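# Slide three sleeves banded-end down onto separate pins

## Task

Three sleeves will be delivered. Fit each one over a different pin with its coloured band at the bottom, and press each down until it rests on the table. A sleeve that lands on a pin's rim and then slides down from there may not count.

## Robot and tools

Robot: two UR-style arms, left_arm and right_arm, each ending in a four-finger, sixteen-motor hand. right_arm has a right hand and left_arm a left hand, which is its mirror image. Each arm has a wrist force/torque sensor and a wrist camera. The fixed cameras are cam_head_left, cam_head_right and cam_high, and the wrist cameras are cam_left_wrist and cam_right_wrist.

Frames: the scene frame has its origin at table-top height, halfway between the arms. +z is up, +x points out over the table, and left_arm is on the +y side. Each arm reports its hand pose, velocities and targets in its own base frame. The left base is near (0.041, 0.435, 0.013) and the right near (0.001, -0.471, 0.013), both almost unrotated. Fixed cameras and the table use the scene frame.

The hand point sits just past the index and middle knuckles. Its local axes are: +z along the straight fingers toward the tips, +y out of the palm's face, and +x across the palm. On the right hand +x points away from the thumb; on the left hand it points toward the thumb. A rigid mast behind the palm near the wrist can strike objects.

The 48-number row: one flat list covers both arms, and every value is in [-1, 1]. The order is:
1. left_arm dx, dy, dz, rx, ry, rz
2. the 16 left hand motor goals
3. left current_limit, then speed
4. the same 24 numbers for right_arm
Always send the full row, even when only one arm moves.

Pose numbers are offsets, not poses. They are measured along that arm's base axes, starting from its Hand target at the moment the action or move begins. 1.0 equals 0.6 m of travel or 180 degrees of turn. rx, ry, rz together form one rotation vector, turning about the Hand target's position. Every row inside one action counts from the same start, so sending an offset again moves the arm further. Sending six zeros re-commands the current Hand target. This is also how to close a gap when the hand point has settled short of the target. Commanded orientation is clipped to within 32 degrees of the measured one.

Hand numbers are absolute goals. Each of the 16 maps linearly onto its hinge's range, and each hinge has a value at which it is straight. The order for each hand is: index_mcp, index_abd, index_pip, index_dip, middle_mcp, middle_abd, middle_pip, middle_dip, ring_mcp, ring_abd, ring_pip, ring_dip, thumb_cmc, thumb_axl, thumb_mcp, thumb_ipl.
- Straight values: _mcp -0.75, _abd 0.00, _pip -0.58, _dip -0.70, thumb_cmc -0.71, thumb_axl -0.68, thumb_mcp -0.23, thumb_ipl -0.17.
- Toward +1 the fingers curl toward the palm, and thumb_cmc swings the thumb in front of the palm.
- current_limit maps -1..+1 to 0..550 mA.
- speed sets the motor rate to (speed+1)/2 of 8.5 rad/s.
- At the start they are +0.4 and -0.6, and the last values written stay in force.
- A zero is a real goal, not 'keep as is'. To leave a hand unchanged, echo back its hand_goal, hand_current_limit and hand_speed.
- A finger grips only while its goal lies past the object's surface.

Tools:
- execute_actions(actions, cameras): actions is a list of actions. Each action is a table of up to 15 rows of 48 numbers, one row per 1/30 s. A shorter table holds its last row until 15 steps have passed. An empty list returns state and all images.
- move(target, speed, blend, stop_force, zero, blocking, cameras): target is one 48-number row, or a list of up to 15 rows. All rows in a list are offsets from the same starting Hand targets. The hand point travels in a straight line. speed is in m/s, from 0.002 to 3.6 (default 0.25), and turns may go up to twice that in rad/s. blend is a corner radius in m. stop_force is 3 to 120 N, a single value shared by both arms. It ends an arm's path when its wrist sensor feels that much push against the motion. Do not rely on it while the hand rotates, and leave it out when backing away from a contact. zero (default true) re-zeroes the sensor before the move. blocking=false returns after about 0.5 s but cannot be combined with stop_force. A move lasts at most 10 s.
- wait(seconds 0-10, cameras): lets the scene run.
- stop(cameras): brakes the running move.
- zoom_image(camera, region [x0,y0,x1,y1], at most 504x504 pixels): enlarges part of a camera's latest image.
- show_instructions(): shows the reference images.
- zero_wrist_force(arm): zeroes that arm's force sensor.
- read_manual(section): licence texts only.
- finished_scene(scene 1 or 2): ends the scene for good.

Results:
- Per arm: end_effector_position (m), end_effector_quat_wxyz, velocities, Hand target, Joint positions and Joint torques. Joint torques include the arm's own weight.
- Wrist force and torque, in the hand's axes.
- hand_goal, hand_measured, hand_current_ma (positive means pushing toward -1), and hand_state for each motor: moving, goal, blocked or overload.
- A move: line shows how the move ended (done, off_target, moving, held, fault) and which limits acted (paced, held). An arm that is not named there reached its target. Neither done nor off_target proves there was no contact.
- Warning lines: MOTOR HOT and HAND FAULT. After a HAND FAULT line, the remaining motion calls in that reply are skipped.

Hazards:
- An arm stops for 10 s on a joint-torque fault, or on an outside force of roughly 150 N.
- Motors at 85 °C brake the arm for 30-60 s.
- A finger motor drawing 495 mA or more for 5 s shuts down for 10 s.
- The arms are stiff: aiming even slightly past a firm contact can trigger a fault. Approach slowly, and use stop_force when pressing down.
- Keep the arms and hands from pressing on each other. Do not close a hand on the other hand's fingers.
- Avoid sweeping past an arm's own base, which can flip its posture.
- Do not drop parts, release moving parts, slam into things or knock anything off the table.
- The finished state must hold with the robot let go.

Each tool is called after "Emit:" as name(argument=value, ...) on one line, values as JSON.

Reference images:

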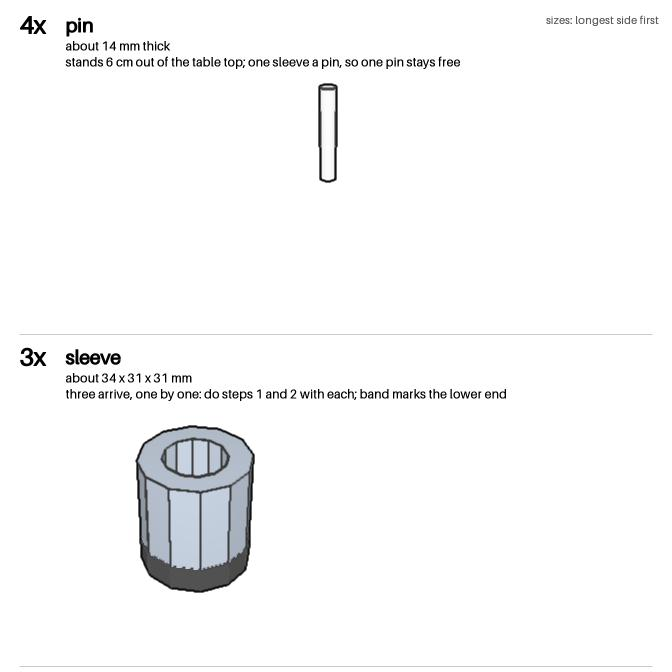

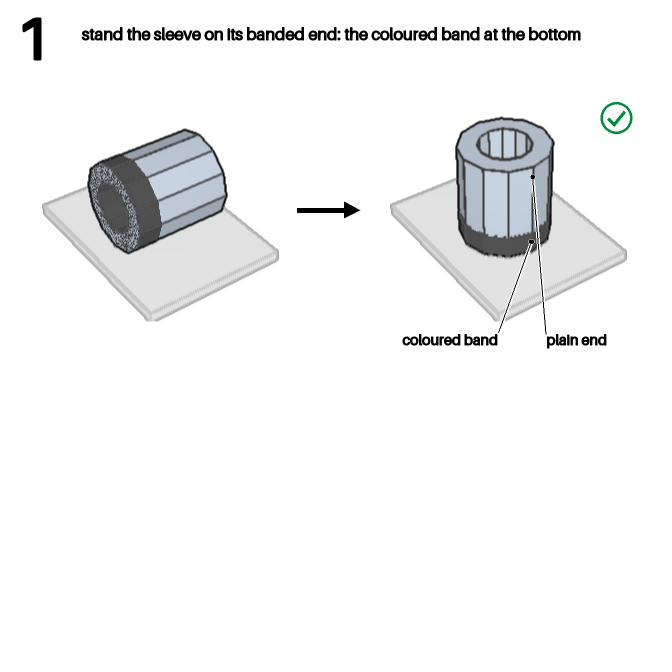

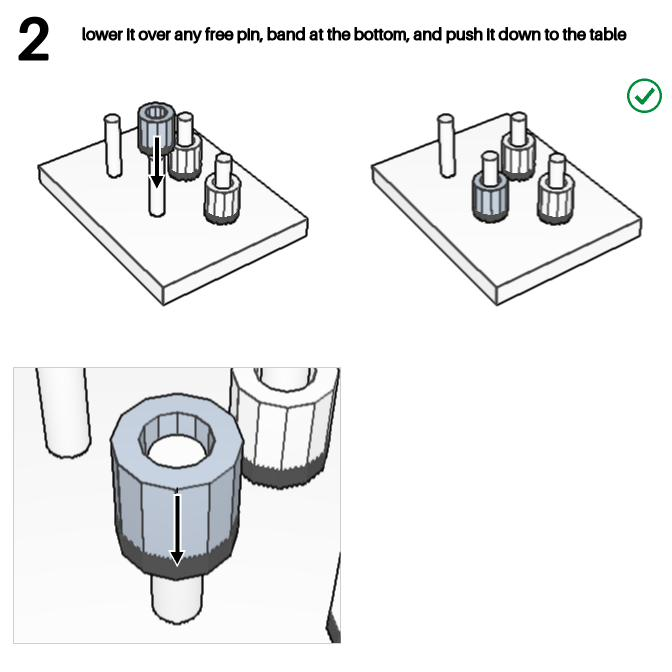

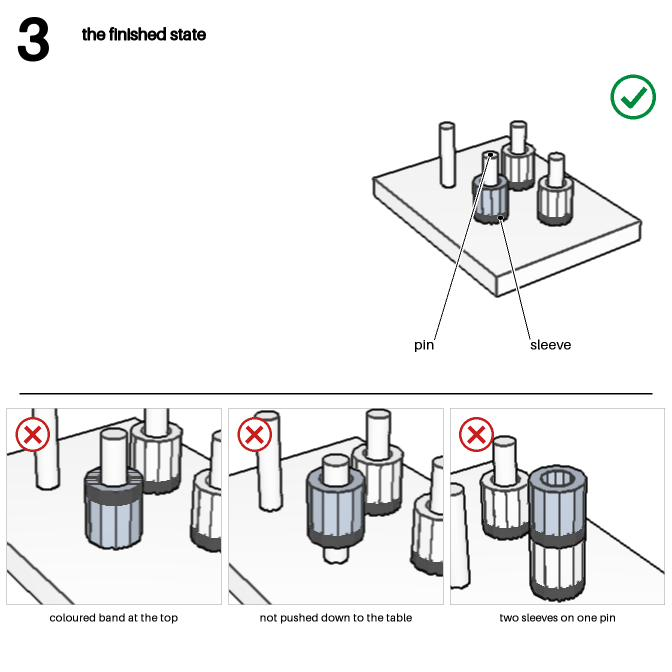

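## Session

Emit:
execute_actions(actions=[])

Scene clock: 0.00 s.
left_arm: end_effector_position=(+0.3890, +0.2088, +0.3274) hand_goal=(-0.754, +0.000, -0.576, -0.696, -0.754, +0.000, -0.576, -0.696, -0.754, +0.000, -0.576, -0.696, -0.714, -0.678, -0.226, -0.168) hand_measured=(-0.754, +0.000, -0.576, -0.696, -0.754, +0.000, -0.576, -0.696, -0.754, +0.000, -0.576, -0.696, -0.714, -0.678, -0.226, -0.168) hand_current_ma=(+0, +0, +0, +0, +0, +0, +0, +0, +0, +0, +0, +0, +0, +0, +0, +0) hand_state=(goal, goal, goal, goal, goal, goal, goal, goal, goal, goal, goal, goal, goal, goal, goal, goal) hand_current_limit=0.40 hand_speed=-0.60 end_effector_quat_wxyz=(+0.665, +0.631, +0.344, +0.205) | right_arm: end_effector_position=(+0.9090, +0.0969, +0.3240) hand_goal=(-0.754, +0.000, -0.576, -0.696, -0.754, +0.000, -0.576, -0.696, -0.754, +0.000, -0.576, -0.696, -0.714, -0.678, -0.226, -0.168) hand_measured=(-0.754, +0.000, -0.576, -0.696, -0.754, +0.000, -0.576, -0.696, -0.754, +0.000, -0.576, -0.696, -0.714, -0.678, -0.226, -0.168) hand_current_ma=(+0, +0, +0, +0, +0, +0, +0, +0, +0, +0, +0, +0, +0, +0, +0, +0) hand_state=(goal, goal, goal, goal, goal, goal, goal, goal, goal, goal, goal, goal, goal, goal, goal, goal) hand_current_limit=0.40 hand_speed=-0.60 end_effector_quat_wxyz=(+0.219, +0.679, +0.643, +0.279)
Joint positions: left_arm=[4.538 -1.684 -2.083 -2.461 0.599 -3.387] | right_arm=[-0.031 -0.953 1.298 -2.638 -1.489 0.054]
Joint velocities: within noise
Joint torques (N m): no reading
Motor temperatures (°C): left_arm=[23 26 27 29 30 34] | right_arm=[25 26 22 32 29 28]
Wrist force (N): no reading
Wrist torque (N m): no reading
Wrist force, peak (N): no reading
Hand target: left_arm +0.3890, +0.2088, +0.3274; +0.665, +0.631, +0.344, +0.205 | right_arm +0.9090, +0.0969, +0.3240; +0.219, +0.679, +0.643, +0.279
camera_calibration:
cam_left_wrist: T_world_to_cam=[[-0.622621, -0.654579, -0.4288, 0.487217], [-0.378938, 0.731643, -0.566661, 0.120278], [0.684653, -0.190326, -0.703581, 0.12044], [0, 0, 0, 1]] pos_world=[0.26647, 0.253844, 0.361815]
cam_right_wrist: T_world_to_cam=[[0.464865, -0.819193, 0.335891, -0.416893], [-0.885283, -0.435742, 0.162492, 0.75178], [0.01325, -0.372895, -0.927779, 0.447187], [0, 0, 0, 1]] pos_world=[0.853411, 0.15282, 0.432764]

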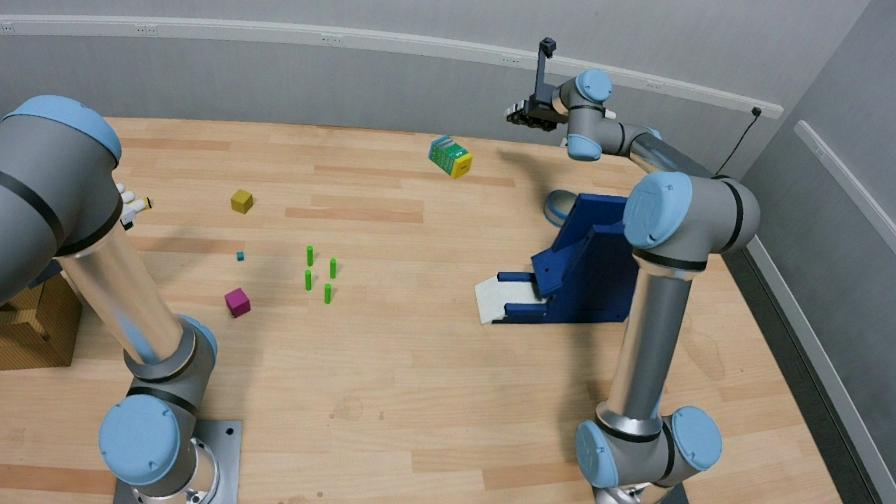

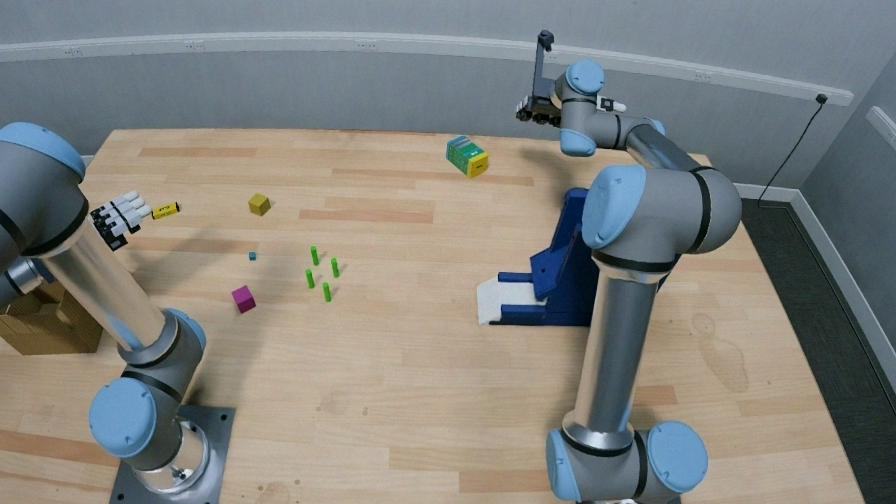

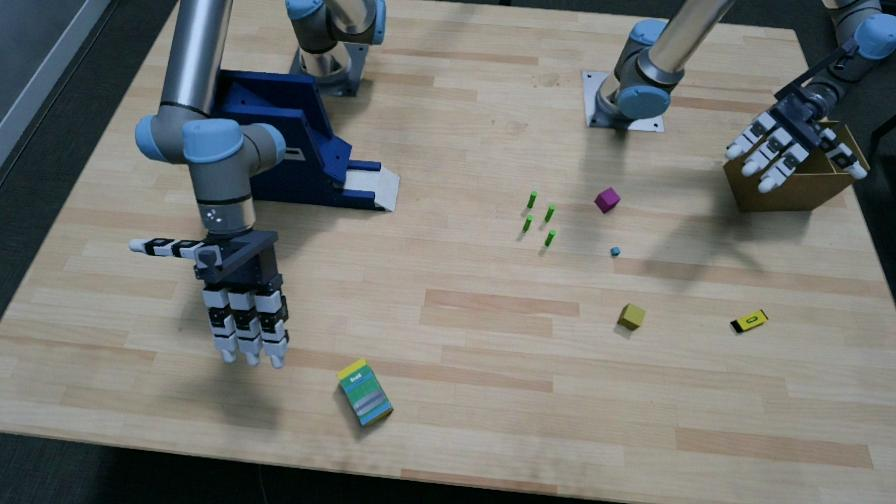

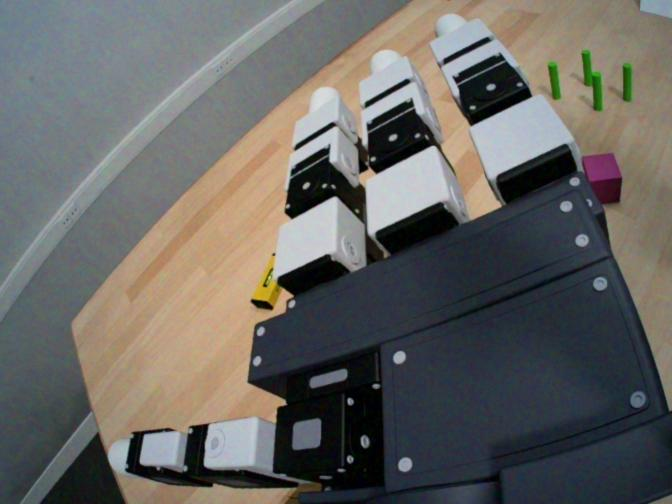

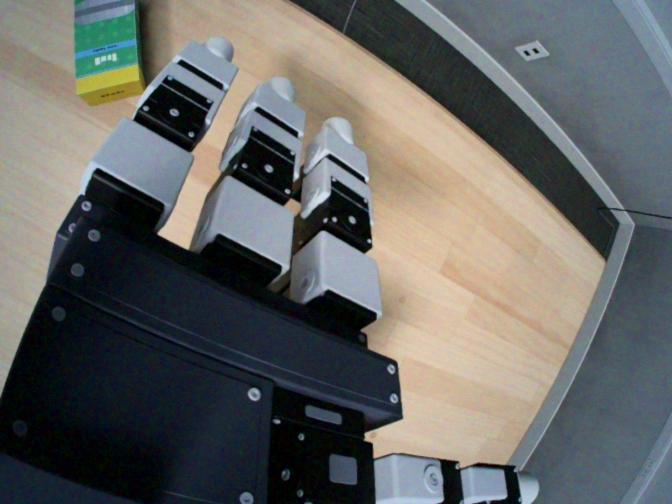

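Emit:
move(target=[[0.0183,-0.1313,0.1543,0.1652,-0.2280,-0.0862,0.3425,0,-0.4307,-0.6957,-0.754,0,-0.576,-0.696,-0.754,0,-0.576,-0.696,0.5143,-0.6766,-0.0674,-0.3189,0.4,-0.6,0,0,0,0,0,0,-0.754,0,-0.576,-0.696,-0.754,0,-0.576,-0.696,-0.754,0,-0.576,-0.696,-0.714,-0.678,-0.226,-0.168,0.4,-0.6],[0.085,-0.398,0.1543,0.1788,-0.5472,-0.2247,0.3425,0,-0.4307,-0.6957,-0.754,0,-0.576,-0.696,-0.754,0,-0.576,-0.696,0.5143,-0.6766,-0.0674,-0.3189,0.4,-0.6,0,0,0,0,0,0,-0.754,0,-0.576,-0.696,-0.754,0,-0.576,-0.696,-0.754,0,-0.576,-0.696,-0.714,-0.678,-0.226,-0.168,0.4,-0.6],[0.0517,-0.6813,0.121,-0.0751,-0.8812,-0.1885,0.3425,0,-0.4307,-0.6957,-0.754,0,-0.576,-0.696,-0.754,0,-0.576,-0.696,0.5143,-0.6766,-0.0674,-0.3189,0.4,-0.6,0,0,0,0,0,0,-0.754,0,-0.576,-0.696,-0.754,0,-0.576,-0.696,-0.754,0,-0.576,-0.696,-0.714,-0.678,-0.226,-0.168,0.4,-0.6],[-0.0983,-0.948,-0.0457,0.4665,0.8257,-0.1619,0.3425,0,-0.4307,-0.6957,-0.754,0,-0.576,-0.696,-0.754,0,-0.576,-0.696,0.5143,-0.6766,-0.0674,-0.3189,0.4,-0.6,0,0,0,0,0,0,-0.754,0,-0.576,-0.696,-0.754,0,-0.576,-0.696,-0.754,0,-0.576,-0.696,-0.714,-0.678,-0.226,-0.168,0.4,-0.6]], speed=0.7, blend=[0.04,0.04,0.04,0], cameras=["cam_head_left","cam_head_right","cam_high"])

Scene clock: 8.63 s.
left_arm: end_effector_position=(+0.3301, -0.3599, +0.2999) hand_goal=(+0.342, +0.000, -0.430, -0.696, -0.754, +0.000, -0.576, -0.696, -0.754, +0.000, -0.576, -0.696, +0.514, -0.676, -0.068, -0.318) hand_measured=(+0.342, +0.002, -0.432, -0.696, -0.746, +0.002, -0.576, -0.696, -0.746, +0.002, -0.576, -0.696, +0.516, -0.678, -0.070, -0.316) hand_current_ma=(+4, +6, -9, +0, +38, +6, +0, +0, +34, +6, -1, +0, +11, -7, -7, +11) hand_state=(goal, goal, goal, goal, goal, goal, goal, goal, goal, goal, goal, goal, goal, goal, goal, goal) hand_current_limit=0.40 hand_speed=-0.60 end_effector_quat_wxyz=(-0.525, +0.593, +0.385, -0.473) | right_arm: end_effector_position=(+0.9090, +0.0969, +0.3240) hand_goal=(-0.754, +0.000, -0.576, -0.696, -0.754, +0.000, -0.576, -0.696, -0.754, +0.000, -0.576, -0.696, -0.714, -0.678, -0.226, -0.168) hand_measured=(-0.756, +0.000, -0.576, -0.696, -0.758, +0.000, -0.576, -0.696, -0.756, +0.000, -0.576, -0.696, -0.718, -0.678, -0.224, -0.168) hand_current_ma=(-1, +0, +0, +0, -1, +0, +0, +0, -1, +0, +0, +0, -1, +0, +0, +0) hand_state=(goal, goal, goal, goal, goal, goal, goal, goal, goal, goal, goal, goal, goal, goal, goal, goal) hand_current_limit=0.40 hand_speed=-0.60 end_effector_quat_wxyz=(+0.219, +0.679, +0.643, +0.279)
Joint positions: left_arm=[2.672 -2.328 -0.774 -3.182 1.363 0.158] | right_arm=[-0.031 -0.953 1.298 -2.638 -1.489 0.054]
Joint torques (N m): left_arm=[-8.63 52.28 10.63 -0.01 1.8 2.44] | right_arm=[0.38 -52.69 -23.89 -3.04 0.26 0.21]
Wrist force (N): left_arm=[0.3 1.8 -0.8] | right_arm=[0.3 -0.1 0.1]
Wrist torque (N m): left_arm=[0.51 -0.03 -0.21] | right_arm=[-0.01 -0.04 0.02]
Wrist force, peak (N): left_arm=[-0.2 2.3 -0.4] | right_arm=[0.6 -0.3 0.2]
Hand target: left_arm +0.3300, -0.3600, +0.2999; -0.525, +0.593, +0.385, -0.473 | right_arm +0.9090, +0.0969, +0.3240; +0.219, +0.679, +0.643, +0.279
Off the commanded pose: left_arm 0.000 m, 0 deg | right_arm 0.000 m, 0 deg.
move: done
Images, in order (width x height): cam_head_left 896x504, cam_head_right 896x504, cam_high 896x504.

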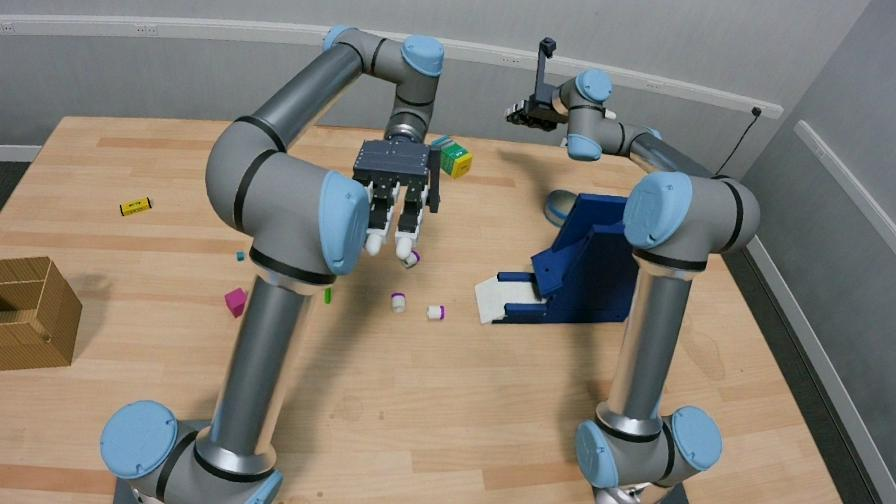

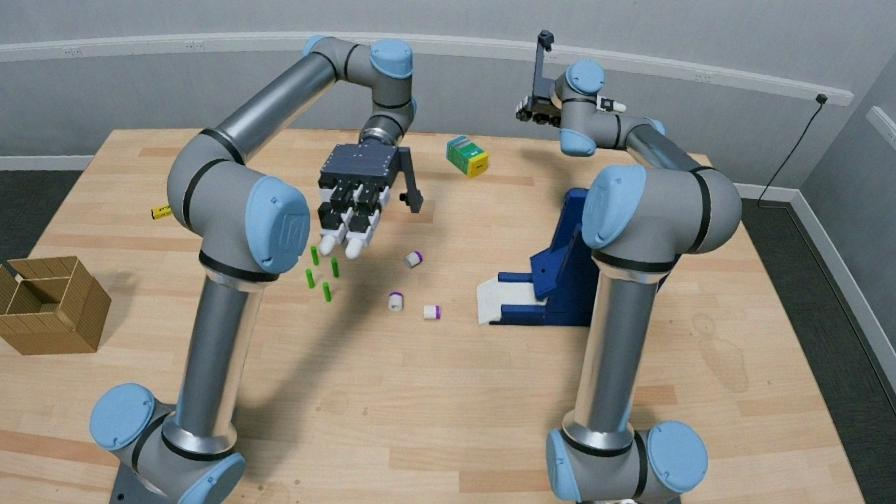

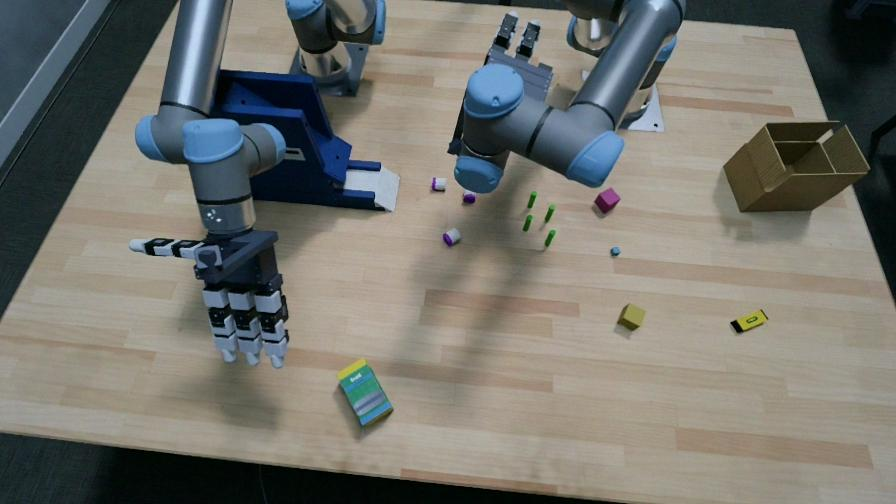

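Emit:
zoom_image(camera="cam_head_right", region=[370, 240, 450, 330])

Emit:
zoom_image(camera="cam_high", region=[410, 165, 490, 255])

Emit:
zoom_image(camera="cam_head_left", region=[370, 240, 450, 330])

Emit:
zoom_image(camera="cam_high", region=[500, 180, 570, 250])

Emit:
zoom_image(camera="cam_head_right", region=[290, 240, 350, 310])

Scaled by 5.600 from the camera's 896x504 image, which has a finer 1280x720 frame.

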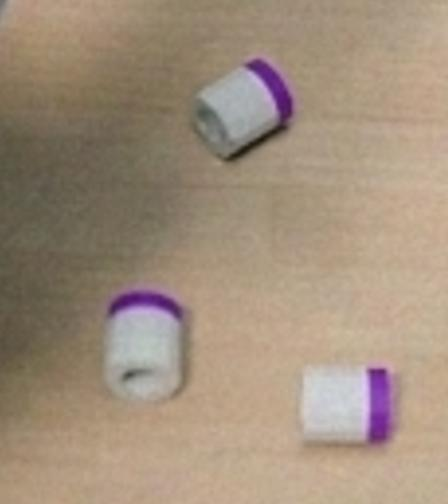

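Scaled by 5.600 from the camera's 896x504 image, which has a finer 1280x720 frame.

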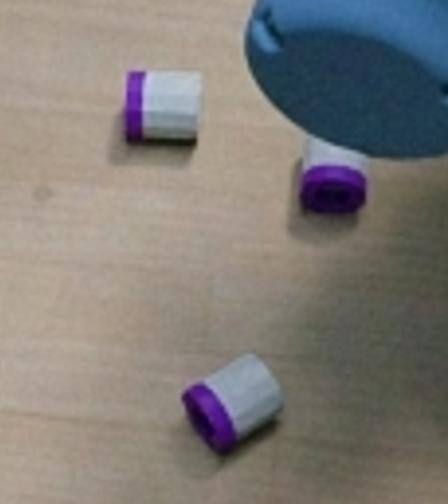

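Scaled by 5.600 from the camera's 896x504 image, which has a finer 1280x720 frame.

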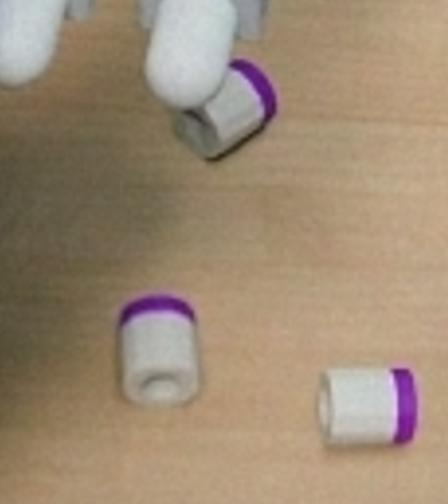

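Scaled by 7.200 from the camera's 896x504 image, which has a finer 1280x720 frame.

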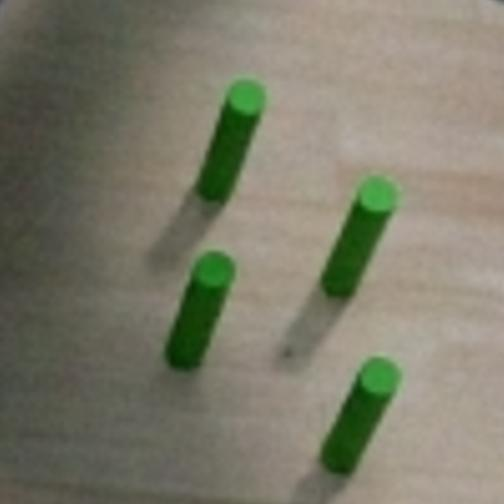

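Scaled by 7.200 from the camera's 896x504 image, which has a finer 1280x720 frame.

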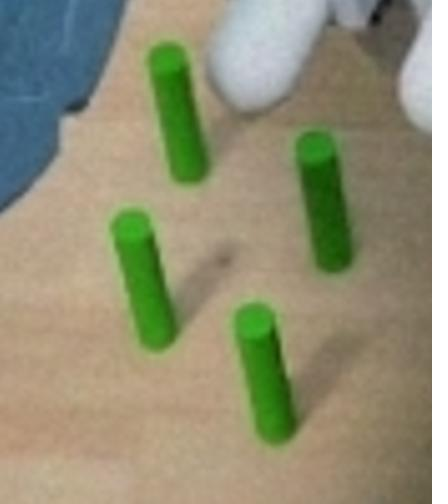

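Emit:
move(target=[[-0.0167,0.025,-0.0333,0,0,-0.2222,0.3425,0,-0.4307,-0.6957,-0.754,0,-0.576,-0.696,-0.754,0,-0.576,-0.696,0.5143,-0.6766,-0.0674,-0.3189,0.4,-0.6,0,0,0,0,0,0,-0.754,0,-0.576,-0.696,-0.754,0,-0.576,-0.696,-0.754,0,-0.576,-0.696,-0.714,-0.678,-0.226,-0.168,0.4,-0.6],[0.0522,-0.0467,-0.275,0,0,-0.4244,0.3425,0,-0.4307,-0.6957,-0.754,0,-0.576,-0.696,-0.754,0,-0.576,-0.696,0.5143,-0.6766,-0.0674,-0.3189,0.4,-0.6,0,0,0,0,0,0,-0.754,0,-0.576,-0.696,-0.754,0,-0.576,-0.696,-0.754,0,-0.576,-0.696,-0.714,-0.678,-0.226,-0.168,0.4,-0.6]], speed=0.4, blend=[0.03,0], cameras=["all"])

Emit:
zoom_image(camera="cam_head_right", region=[370, 240, 450, 330])

Emit:
zoom_image(camera="cam_head_left", region=[370, 240, 450, 330])

Emit:
zoom_image(camera="cam_high", region=[420, 160, 500, 250])

Scene clock: 25.00 s.
left_arm: end_effector_position=(+0.3613, -0.3880, +0.1349) hand_goal=(+0.342, +0.000, -0.430, -0.696, -0.754, +0.000, -0.576, -0.696, -0.754, +0.000, -0.576, -0.696, +0.514, -0.676, -0.068, -0.318) hand_measured=(+0.342, +0.002, -0.432, -0.696, -0.746, +0.002, -0.576, -0.696, -0.746, +0.002, -0.576, -0.696, +0.516, -0.678, -0.070, -0.316) hand_current_ma=(+4, +6, -9, +0, +39, +6, +0, +0, +35, +6, +0, +0, +9, -7, -7, +11) hand_state=(goal, goal, goal, goal, goal, goal, goal, goal, goal, goal, goal, goal, goal, goal, goal, goal) hand_current_limit=0.40 hand_speed=-0.60 end_effector_quat_wxyz=(+0.706, -0.704, +0.064, +0.047) | right_arm: end_effector_position=(+0.9090, +0.0969, +0.3240) hand_goal=(-0.754, +0.000, -0.576, -0.696, -0.754, +0.000, -0.576, -0.696, -0.754, +0.000, -0.576, -0.696, -0.714, -0.678, -0.226, -0.168) hand_measured=(-0.756, +0.000, -0.576, -0.696, -0.758, +0.000, -0.576, -0.696, -0.756, +0.000, -0.576, -0.696, -0.718, -0.678, -0.224, -0.168) hand_current_ma=(-1, +0, +0, +0, -1, +0, +0, +0, -1, +0, +0, +0, -1, +0, +0, +0) hand_state=(goal, goal, goal, goal, goal, goal, goal, goal, goal, goal, goal, goal, goal, goal, goal, goal) hand_current_limit=0.40 hand_speed=-0.60 end_effector_quat_wxyz=(+0.219, +0.679, +0.643, +0.279)
Joint positions: left_arm=[2.272 -2.429 -1.02 -2.835 2.296 0.157] | right_arm=[-0.031 -0.953 1.298 -2.638 -1.489 0.054]
Joint torques (N m): left_arm=[-9.33 54.85 10.38 0.68 1.68 2.35] | right_arm=[0.76 -54.17 -24.9 -3.23 0.31 0.12]
Wrist force (N): left_arm=[0.1 1.4 -0.3] | right_arm=[0.3 -0.1 0.1]
Wrist torque (N m): left_arm=[0.42 0.02 -0.25] | right_arm=[-0.02 -0.04 0.03]
Wrist force, peak (N): left_arm=[0.5 2.6 -1.0] | right_arm=[0.6 -0.4 -0.1]
Hand target: left_arm +0.3613, -0.3880, +0.1349; +0.706, -0.704, +0.064, +0.047 | right_arm +0.9090, +0.0969, +0.3240; +0.219, +0.679, +0.643, +0.279
Off the commanded pose: left_arm 0.000 m, 0 deg | right_arm 0.000 m, 0 deg.
move: done
camera_calibration:
cam_left_wrist: T_world_to_cam=[[-0.695816, 0.0407675, 0.717062, 0.138422], [0.431117, -0.77481, 0.462393, -0.57858], [0.574438, 0.630878, 0.52155, 0.0835668], [0, 0, 0, 1]] pos_world=[0.297747, -0.506653, 0.12469]
cam_right_wrist: T_world_to_cam=[[0.464865, -0.819193, 0.335891, -0.416893], [-0.885283, -0.435742, 0.162492, 0.75178], [0.01325, -0.372895, -0.927779, 0.447187], [0, 0, 0, 1]] pos_world=[0.853411, 0.15282, 0.432764]

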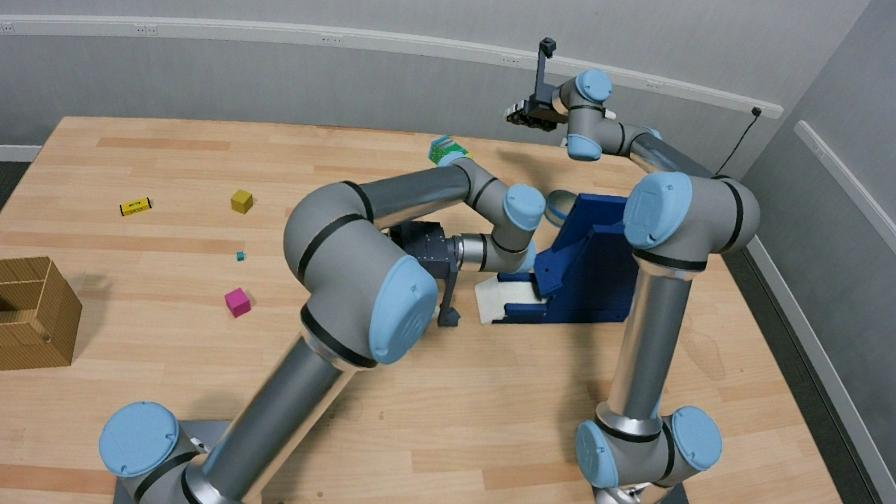

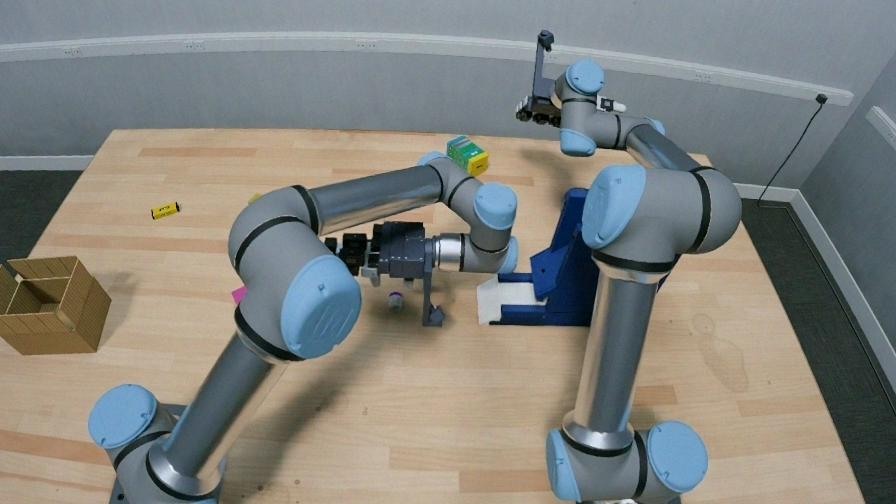

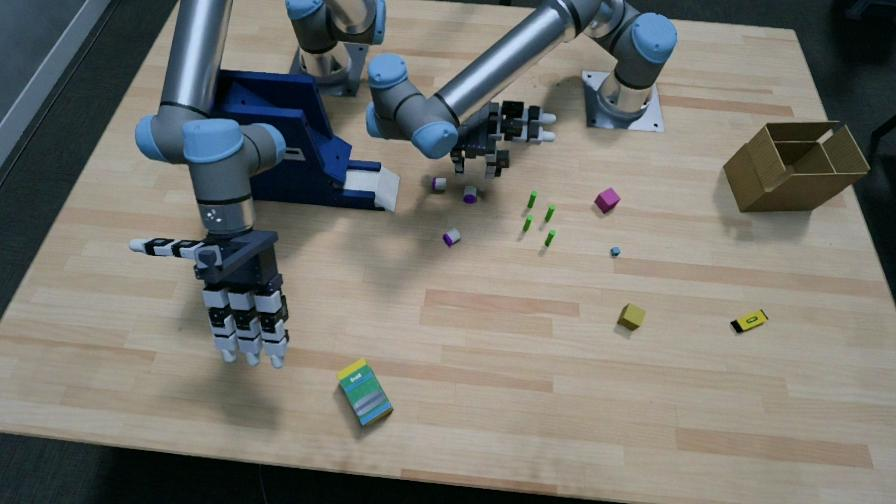

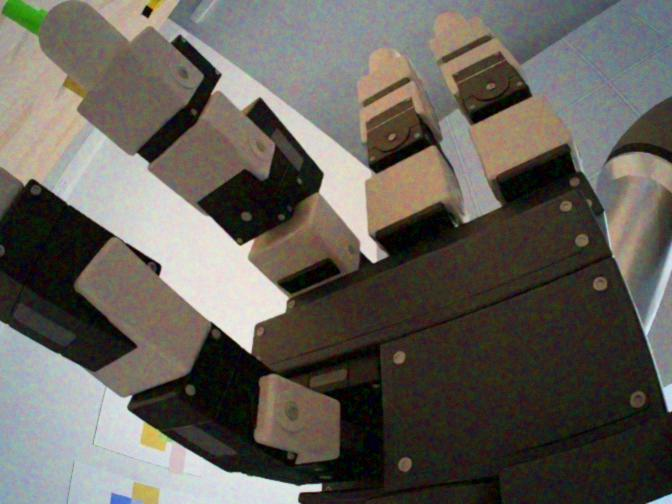

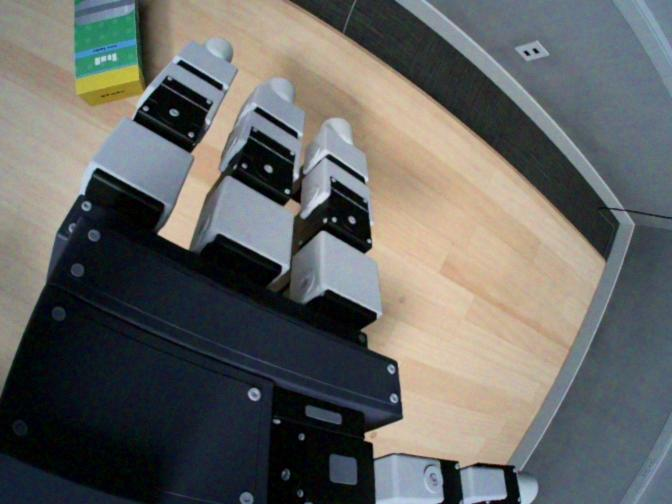

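Scaled by 5.600 from the camera's 896x504 image, which has a finer 1280x720 frame.

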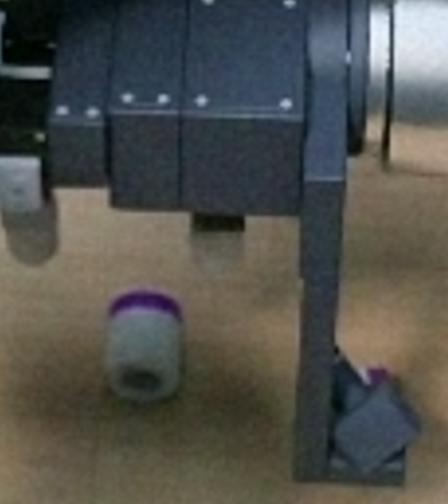

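Scaled by 5.600 from the camera's 896x504 image, which has a finer 1280x720 frame.

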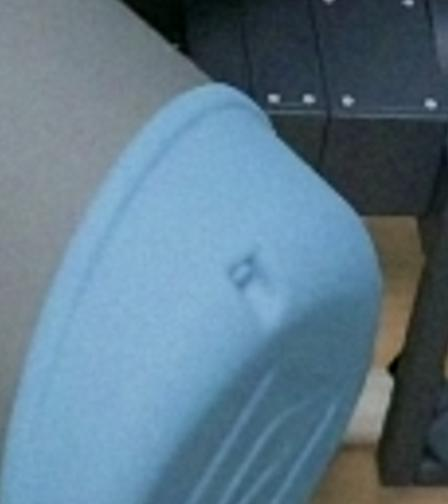

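Scaled by 5.600 from the camera's 896x504 image, which has a finer 1280x720 frame.

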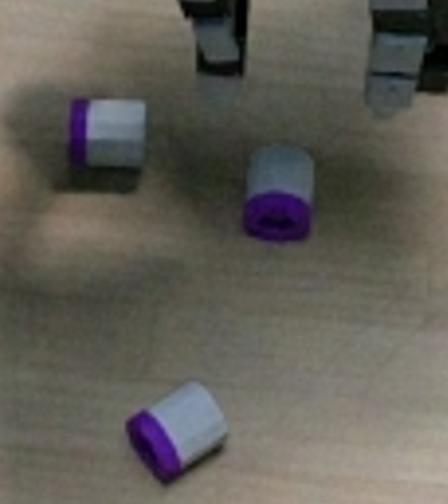

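Emit:
move(target=[-0.0087,-0.0125,-0.0583,0,0,0.0133,0.3425,0,-0.4307,-0.6957,-0.754,0,-0.576,-0.696,-0.754,0,-0.576,-0.696,0.5143,-0.6766,-0.0674,-0.3189,0.4,-0.6,0,0,0,0,0,0,-0.754,0,-0.576,-0.696,-0.754,0,-0.576,-0.696,-0.754,0,-0.576,-0.696,-0.714,-0.678,-0.226,-0.168,0.4,-0.6], speed=0.15, cameras=["cam_head_left","cam_head_right","cam_high"])

Emit:
zoom_image(camera="cam_head_right", region=[370, 265, 430, 325])

Emit:
zoom_image(camera="cam_high", region=[440, 160, 500, 220])

Scene clock: 27.57 s.
left_arm: end_effector_position=(+0.3561, -0.3955, +0.1000) hand_goal=(+0.342, +0.000, -0.430, -0.696, -0.754, +0.000, -0.576, -0.696, -0.754, +0.000, -0.576, -0.696, +0.514, -0.676, -0.068, -0.318) hand_measured=(+0.342, +0.002, -0.432, -0.696, -0.746, +0.002, -0.576, -0.696, -0.746, +0.002, -0.576, -0.696, +0.516, -0.678, -0.070, -0.316) hand_current_ma=(+4, +6, -9, +0, +39, +6, +0, +0, +35, +6, +0, +0, +9, -7, -7, +11) hand_state=(goal, goal, goal, goal, goal, goal, goal, goal, goal, goal, goal, goal, goal, goal, goal, goal) hand_current_limit=0.40 hand_speed=-0.60 end_effector_quat_wxyz=(+0.705, -0.705, +0.050, +0.062) | right_arm: end_effector_position=(+0.9090, +0.0969, +0.3240) hand_goal=(-0.754, +0.000, -0.576, -0.696, -0.754, +0.000, -0.576, -0.696, -0.754, +0.000, -0.576, -0.696, -0.714, -0.678, -0.226, -0.168) hand_measured=(-0.756, +0.000, -0.576, -0.696, -0.758, +0.000, -0.576, -0.696, -0.756, +0.000, -0.576, -0.696, -0.718, -0.678, -0.224, -0.168) hand_current_ma=(-1, +0, +0, +0, -1, +0, +0, +0, -1, +0, +0, +0, -1, +0, +0, +0) hand_state=(goal, goal, goal, goal, goal, goal, goal, goal, goal, goal, goal, goal, goal, goal, goal, goal) hand_current_limit=0.40 hand_speed=-0.60 end_effector_quat_wxyz=(+0.219, +0.679, +0.643, +0.279)
Joint positions: left_arm=[2.269 -2.484 -1.009 -2.79 2.252 0.157] | right_arm=[-0.031 -0.953 1.298 -2.638 -1.489 0.054]
Joint torques (N m): left_arm=[-8.91 42.25 23.83 0.42 -2.04 2.31] | right_arm=[0.4 -54 -24.92 -3.23 0.42 0.08]
Wrist force (N): left_arm=[-0.2 1.3 -0.4] | right_arm=[0.1 -0.2 0.2]
Wrist torque (N m): left_arm=[0.41 0.05 -0.27] | right_arm=[-0.03 -0.02 0.01]
Wrist force, peak (N): left_arm=[0.0 2.0 -0.6] | right_arm=[0.2 -0.3 0.5]
Hand target: left_arm +0.3561, -0.3955, +0.1000; +0.705, -0.705, +0.050, +0.062 | right_arm +0.9090, +0.0969, +0.3240; +0.219, +0.679, +0.643, +0.279
Off the commanded pose: left_arm 0.000 m, 0 deg | right_arm 0.000 m, 0 deg.
move: done
Images, in order (width x height): cam_head_left 896x504, cam_head_right 896x504, cam_high 896x504.

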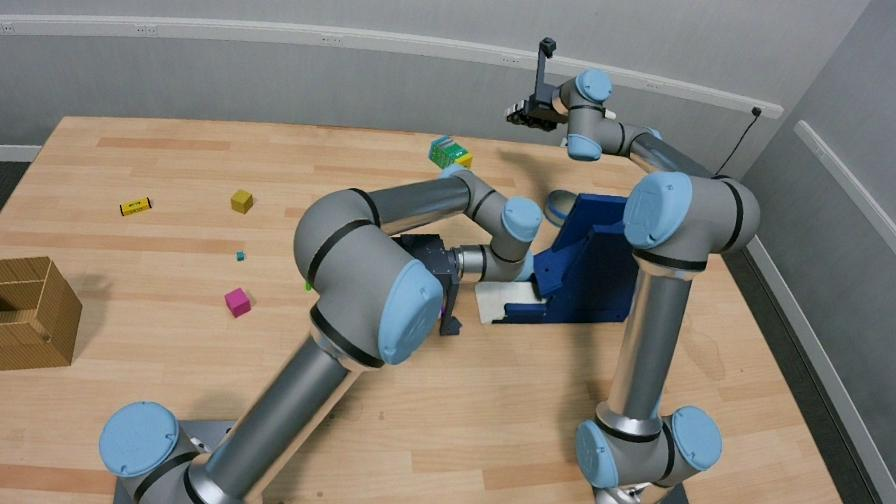

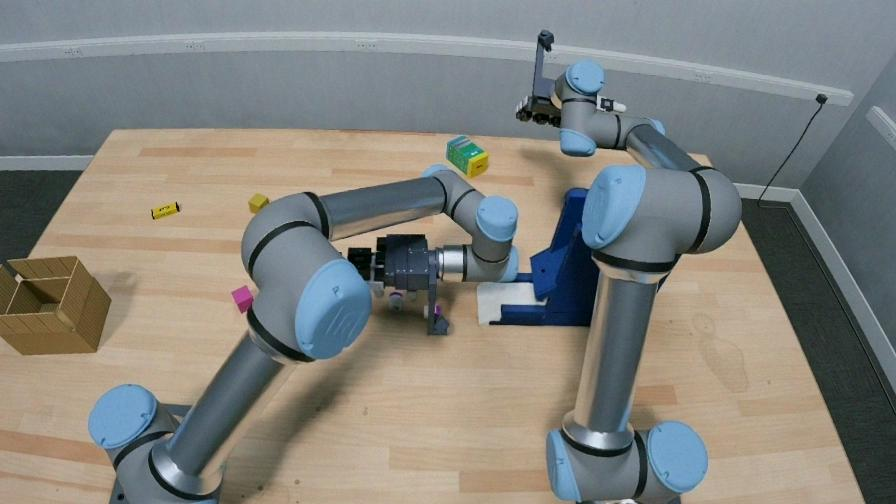

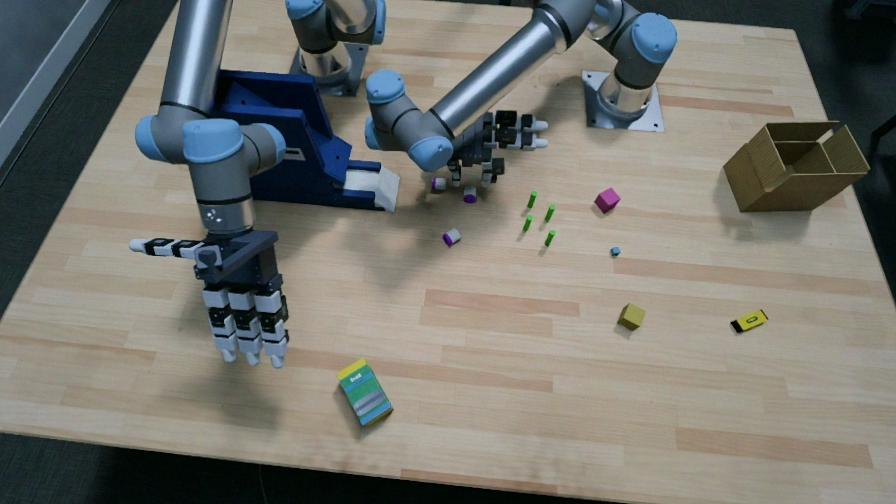

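Scaled by 8.400 from the camera's 896x504 image, which has a finer 1280x720 frame.

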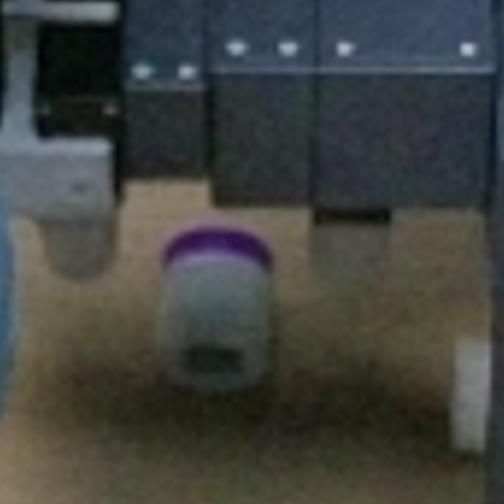

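Scaled by 8.400 from the camera's 896x504 image, which has a finer 1280x720 frame.

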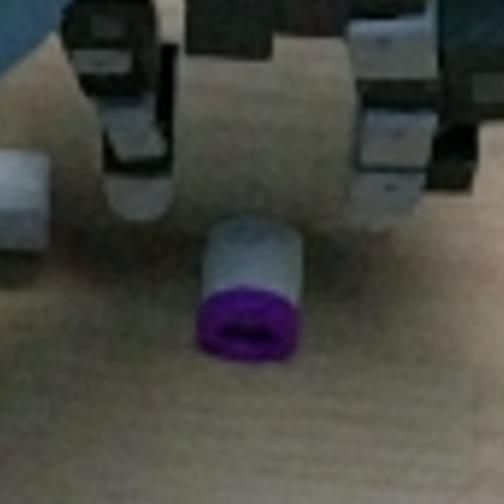

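Emit:
move(target=[[0.0067,-0.0013,-0.01,0,0,0,0.3425,0,-0.4307,-0.6957,-0.754,0,-0.576,-0.696,-0.754,0,-0.576,-0.696,0.5143,-0.6766,-0.0674,-0.3189,0.4,-0.6,0,0,0,0,0,0,-0.754,0,-0.576,-0.696,-0.754,0,-0.576,-0.696,-0.754,0,-0.576,-0.696,-0.714,-0.678,-0.226,-0.168,0.4,-0.6],[0.0067,-0.0013,-0.0508,0,0,0,0.3425,0,-0.4307,-0.6957,-0.754,0,-0.576,-0.696,-0.754,0,-0.576,-0.696,0.5143,-0.6766,-0.0674,-0.3189,0.4,-0.6,0,0,0,0,0,0,-0.754,0,-0.576,-0.696,-0.754,0,-0.576,-0.696,-0.754,0,-0.576,-0.696,-0.714,-0.678,-0.226,-0.168,0.4,-0.6]], speed=[0.08,0.08], blend=[0.003,0])

Emit:
move(target=[0,0,-0.02,0,0,0,0.3425,0,-0.4307,-0.6957,-0.754,0,-0.576,-0.696,-0.754,0,-0.576,-0.696,0.5143,-0.6766,-0.0674,-0.3189,0.4,-0.6,0,0,0,0,0,0,-0.754,0,-0.576,-0.696,-0.754,0,-0.576,-0.696,-0.754,0,-0.576,-0.696,-0.714,-0.678,-0.226,-0.168,0.4,-0.6], speed=0.04, stop_force=4, cameras=["cam_head_right","cam_high"])

Emit:
zoom_image(camera="cam_head_right", region=[370, 265, 430, 325])

Emit:
zoom_image(camera="cam_high", region=[440, 160, 500, 220])

Scene clock: 30.20 s.
left_arm: end_effector_position=(+0.3601, -0.3963, +0.0696) hand_goal=(+0.342, +0.000, -0.430, -0.696, -0.754, +0.000, -0.576, -0.696, -0.754, +0.000, -0.576, -0.696, +0.514, -0.676, -0.068, -0.318) hand_measured=(+0.342, +0.002, -0.432, -0.696, -0.746, +0.002, -0.576, -0.696, -0.746, +0.002, -0.576, -0.696, +0.516, -0.678, -0.070, -0.316) hand_current_ma=(+4, +6, -9, +0, +39, +6, +0, +0, +35, +6, +0, +0, +9, -7, -7, +11) hand_state=(goal, goal, goal, goal, goal, goal, goal, goal, goal, goal, goal, goal, goal, goal, goal, goal) hand_current_limit=0.40 hand_speed=-0.60 end_effector_quat_wxyz=(+0.705, -0.705, +0.050, +0.062) | right_arm: end_effector_position=(+0.9090, +0.0969, +0.3240) hand_goal=(-0.754, +0.000, -0.576, -0.696, -0.754, +0.000, -0.576, -0.696, -0.754, +0.000, -0.576, -0.696, -0.714, -0.678, -0.226, -0.168) hand_measured=(-0.756, +0.000, -0.576, -0.696, -0.758, +0.000, -0.576, -0.696, -0.756, +0.000, -0.576, -0.696, -0.718, -0.678, -0.224, -0.168) hand_current_ma=(-1, +0, +0, +0, -1, +0, +0, +0, -1, +0, +0, +0, -1, +0, +0, +0) hand_state=(goal, goal, goal, goal, goal, goal, goal, goal, goal, goal, goal, goal, goal, goal, goal, goal) hand_current_limit=0.40 hand_speed=-0.60 end_effector_quat_wxyz=(+0.219, +0.679, +0.643, +0.279)
Joint positions: left_arm=[2.273 -2.522 -1.019 -2.742 2.256 0.157] | right_arm=[-0.031 -0.953 1.298 -2.638 -1.489 0.054]
Joint torques (N m): left_arm=[9.52 43.01 10.19 0.32 1.78 0.12] | right_arm=[1.21 -54.49 -24.88 -3.09 0.36 0.06]
Wrist force (N): left_arm=[0.0 1.2 -0.5] | right_arm=[0.2 0.0 0.0]
Wrist torque (N m): left_arm=[0.40 0.04 -0.25] | right_arm=[0.01 -0.03 0.02]
Wrist force, peak (N): left_arm=[0.0 2.1 -0.3] | right_arm=[0.6 -0.2 0.1]
Hand target: left_arm +0.3601, -0.3963, +0.0695; +0.705, -0.705, +0.050, +0.062 | right_arm +0.9090, +0.0969, +0.3240; +0.219, +0.679, +0.643, +0.279
Off the commanded pose: left_arm 0.000 m, 0 deg | right_arm 0.000 m, 0 deg.
move: done

Scene clock: 31.50 s.
left_arm: end_effector_position=(+0.3601, -0.3963, +0.0575) hand_goal=(+0.342, +0.000, -0.430, -0.696, -0.754, +0.000, -0.576, -0.696, -0.754, +0.000, -0.576, -0.696, +0.514, -0.676, -0.068, -0.318) hand_measured=(+0.342, +0.002, -0.432, -0.696, -0.746, +0.002, -0.576, -0.696, -0.746, +0.002, -0.576, -0.696, +0.516, -0.678, -0.070, -0.316) hand_current_ma=(+4, +6, -9, +0, +39, +6, +0, +0, +35, +6, +0, +0, +9, -7, -7, +11) hand_state=(goal, goal, goal, goal, goal, goal, goal, goal, goal, goal, goal, goal, goal, goal, goal, goal) hand_current_limit=0.40 hand_speed=-0.60 end_effector_quat_wxyz=(+0.705, -0.705, +0.050, +0.062) | right_arm: end_effector_position=(+0.9090, +0.0969, +0.3240) hand_goal=(-0.754, +0.000, -0.576, -0.696, -0.754, +0.000, -0.576, -0.696, -0.754, +0.000, -0.576, -0.696, -0.714, -0.678, -0.226, -0.168) hand_measured=(-0.756, +0.000, -0.576, -0.696, -0.758, +0.000, -0.576, -0.696, -0.756, +0.000, -0.576, -0.696, -0.718, -0.678, -0.224, -0.168) hand_current_ma=(-1, +0, +0, +0, -1, +0, +0, +0, -1, +0, +0, +0, -1, +0, +0, +0) hand_state=(goal, goal, goal, goal, goal, goal, goal, goal, goal, goal, goal, goal, goal, goal, goal, goal) hand_current_limit=0.40 hand_speed=-0.60 end_effector_quat_wxyz=(+0.219, +0.679, +0.643, +0.279)
Joint positions: left_arm=[2.273 -2.535 -1.027 -2.722 2.256 0.157] | right_arm=[-0.031 -0.953 1.298 -2.638 -1.489 0.054]
Joint torques (N m): left_arm=[8.58 42.71 9.31 0.32 1.57 -1.06] | right_arm=[1 -54.76 -25.51 -3.35 0.36 0]
Wrist force (N): left_arm=[-0.2 1.5 -0.5] | right_arm=[0.3 0.0 0.0]
Wrist torque (N m): left_arm=[0.43 0.06 -0.28] | right_arm=[0.00 -0.04 0.03]
Wrist force, peak (N): left_arm=[0.1 1.8 -0.5] | right_arm=[0.6 -0.2 0.2]
Hand target: left_arm +0.3601, -0.3963, +0.0575; +0.705, -0.705, +0.050, +0.062 | right_arm +0.9090, +0.0969, +0.3240; +0.219, +0.679, +0.643, +0.279
Off the commanded pose: left_arm 0.000 m, 0 deg | right_arm 0.000 m, 0 deg.
move: done
Images, in order (width x height): cam_head_right 896x504, cam_high 896x504.

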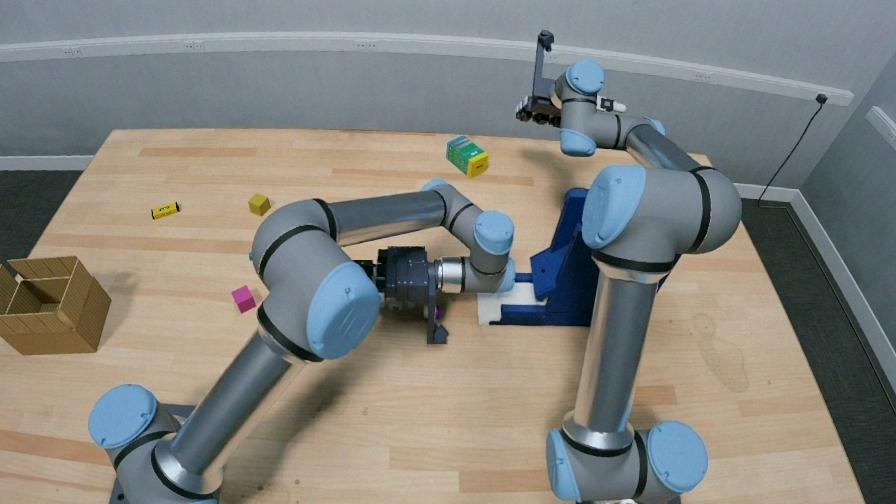

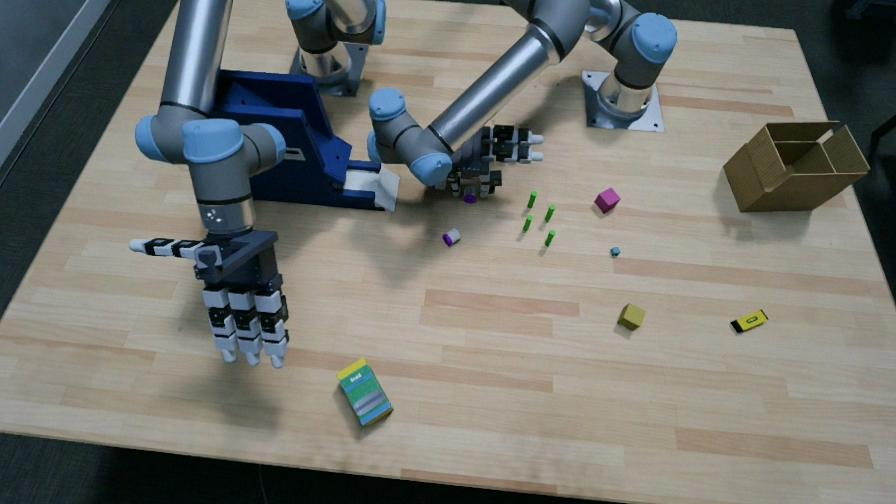

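Scaled by 8.400 from the camera's 896x504 image, which has a finer 1280x720 frame.

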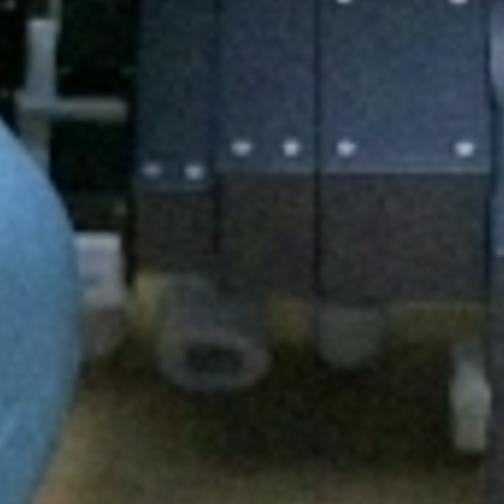

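Scaled by 8.400 from the camera's 896x504 image, which has a finer 1280x720 frame.

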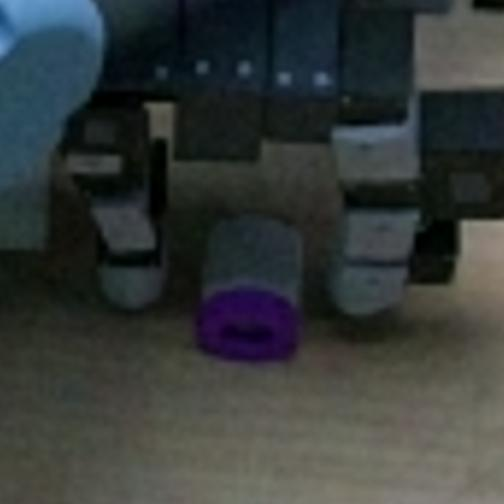

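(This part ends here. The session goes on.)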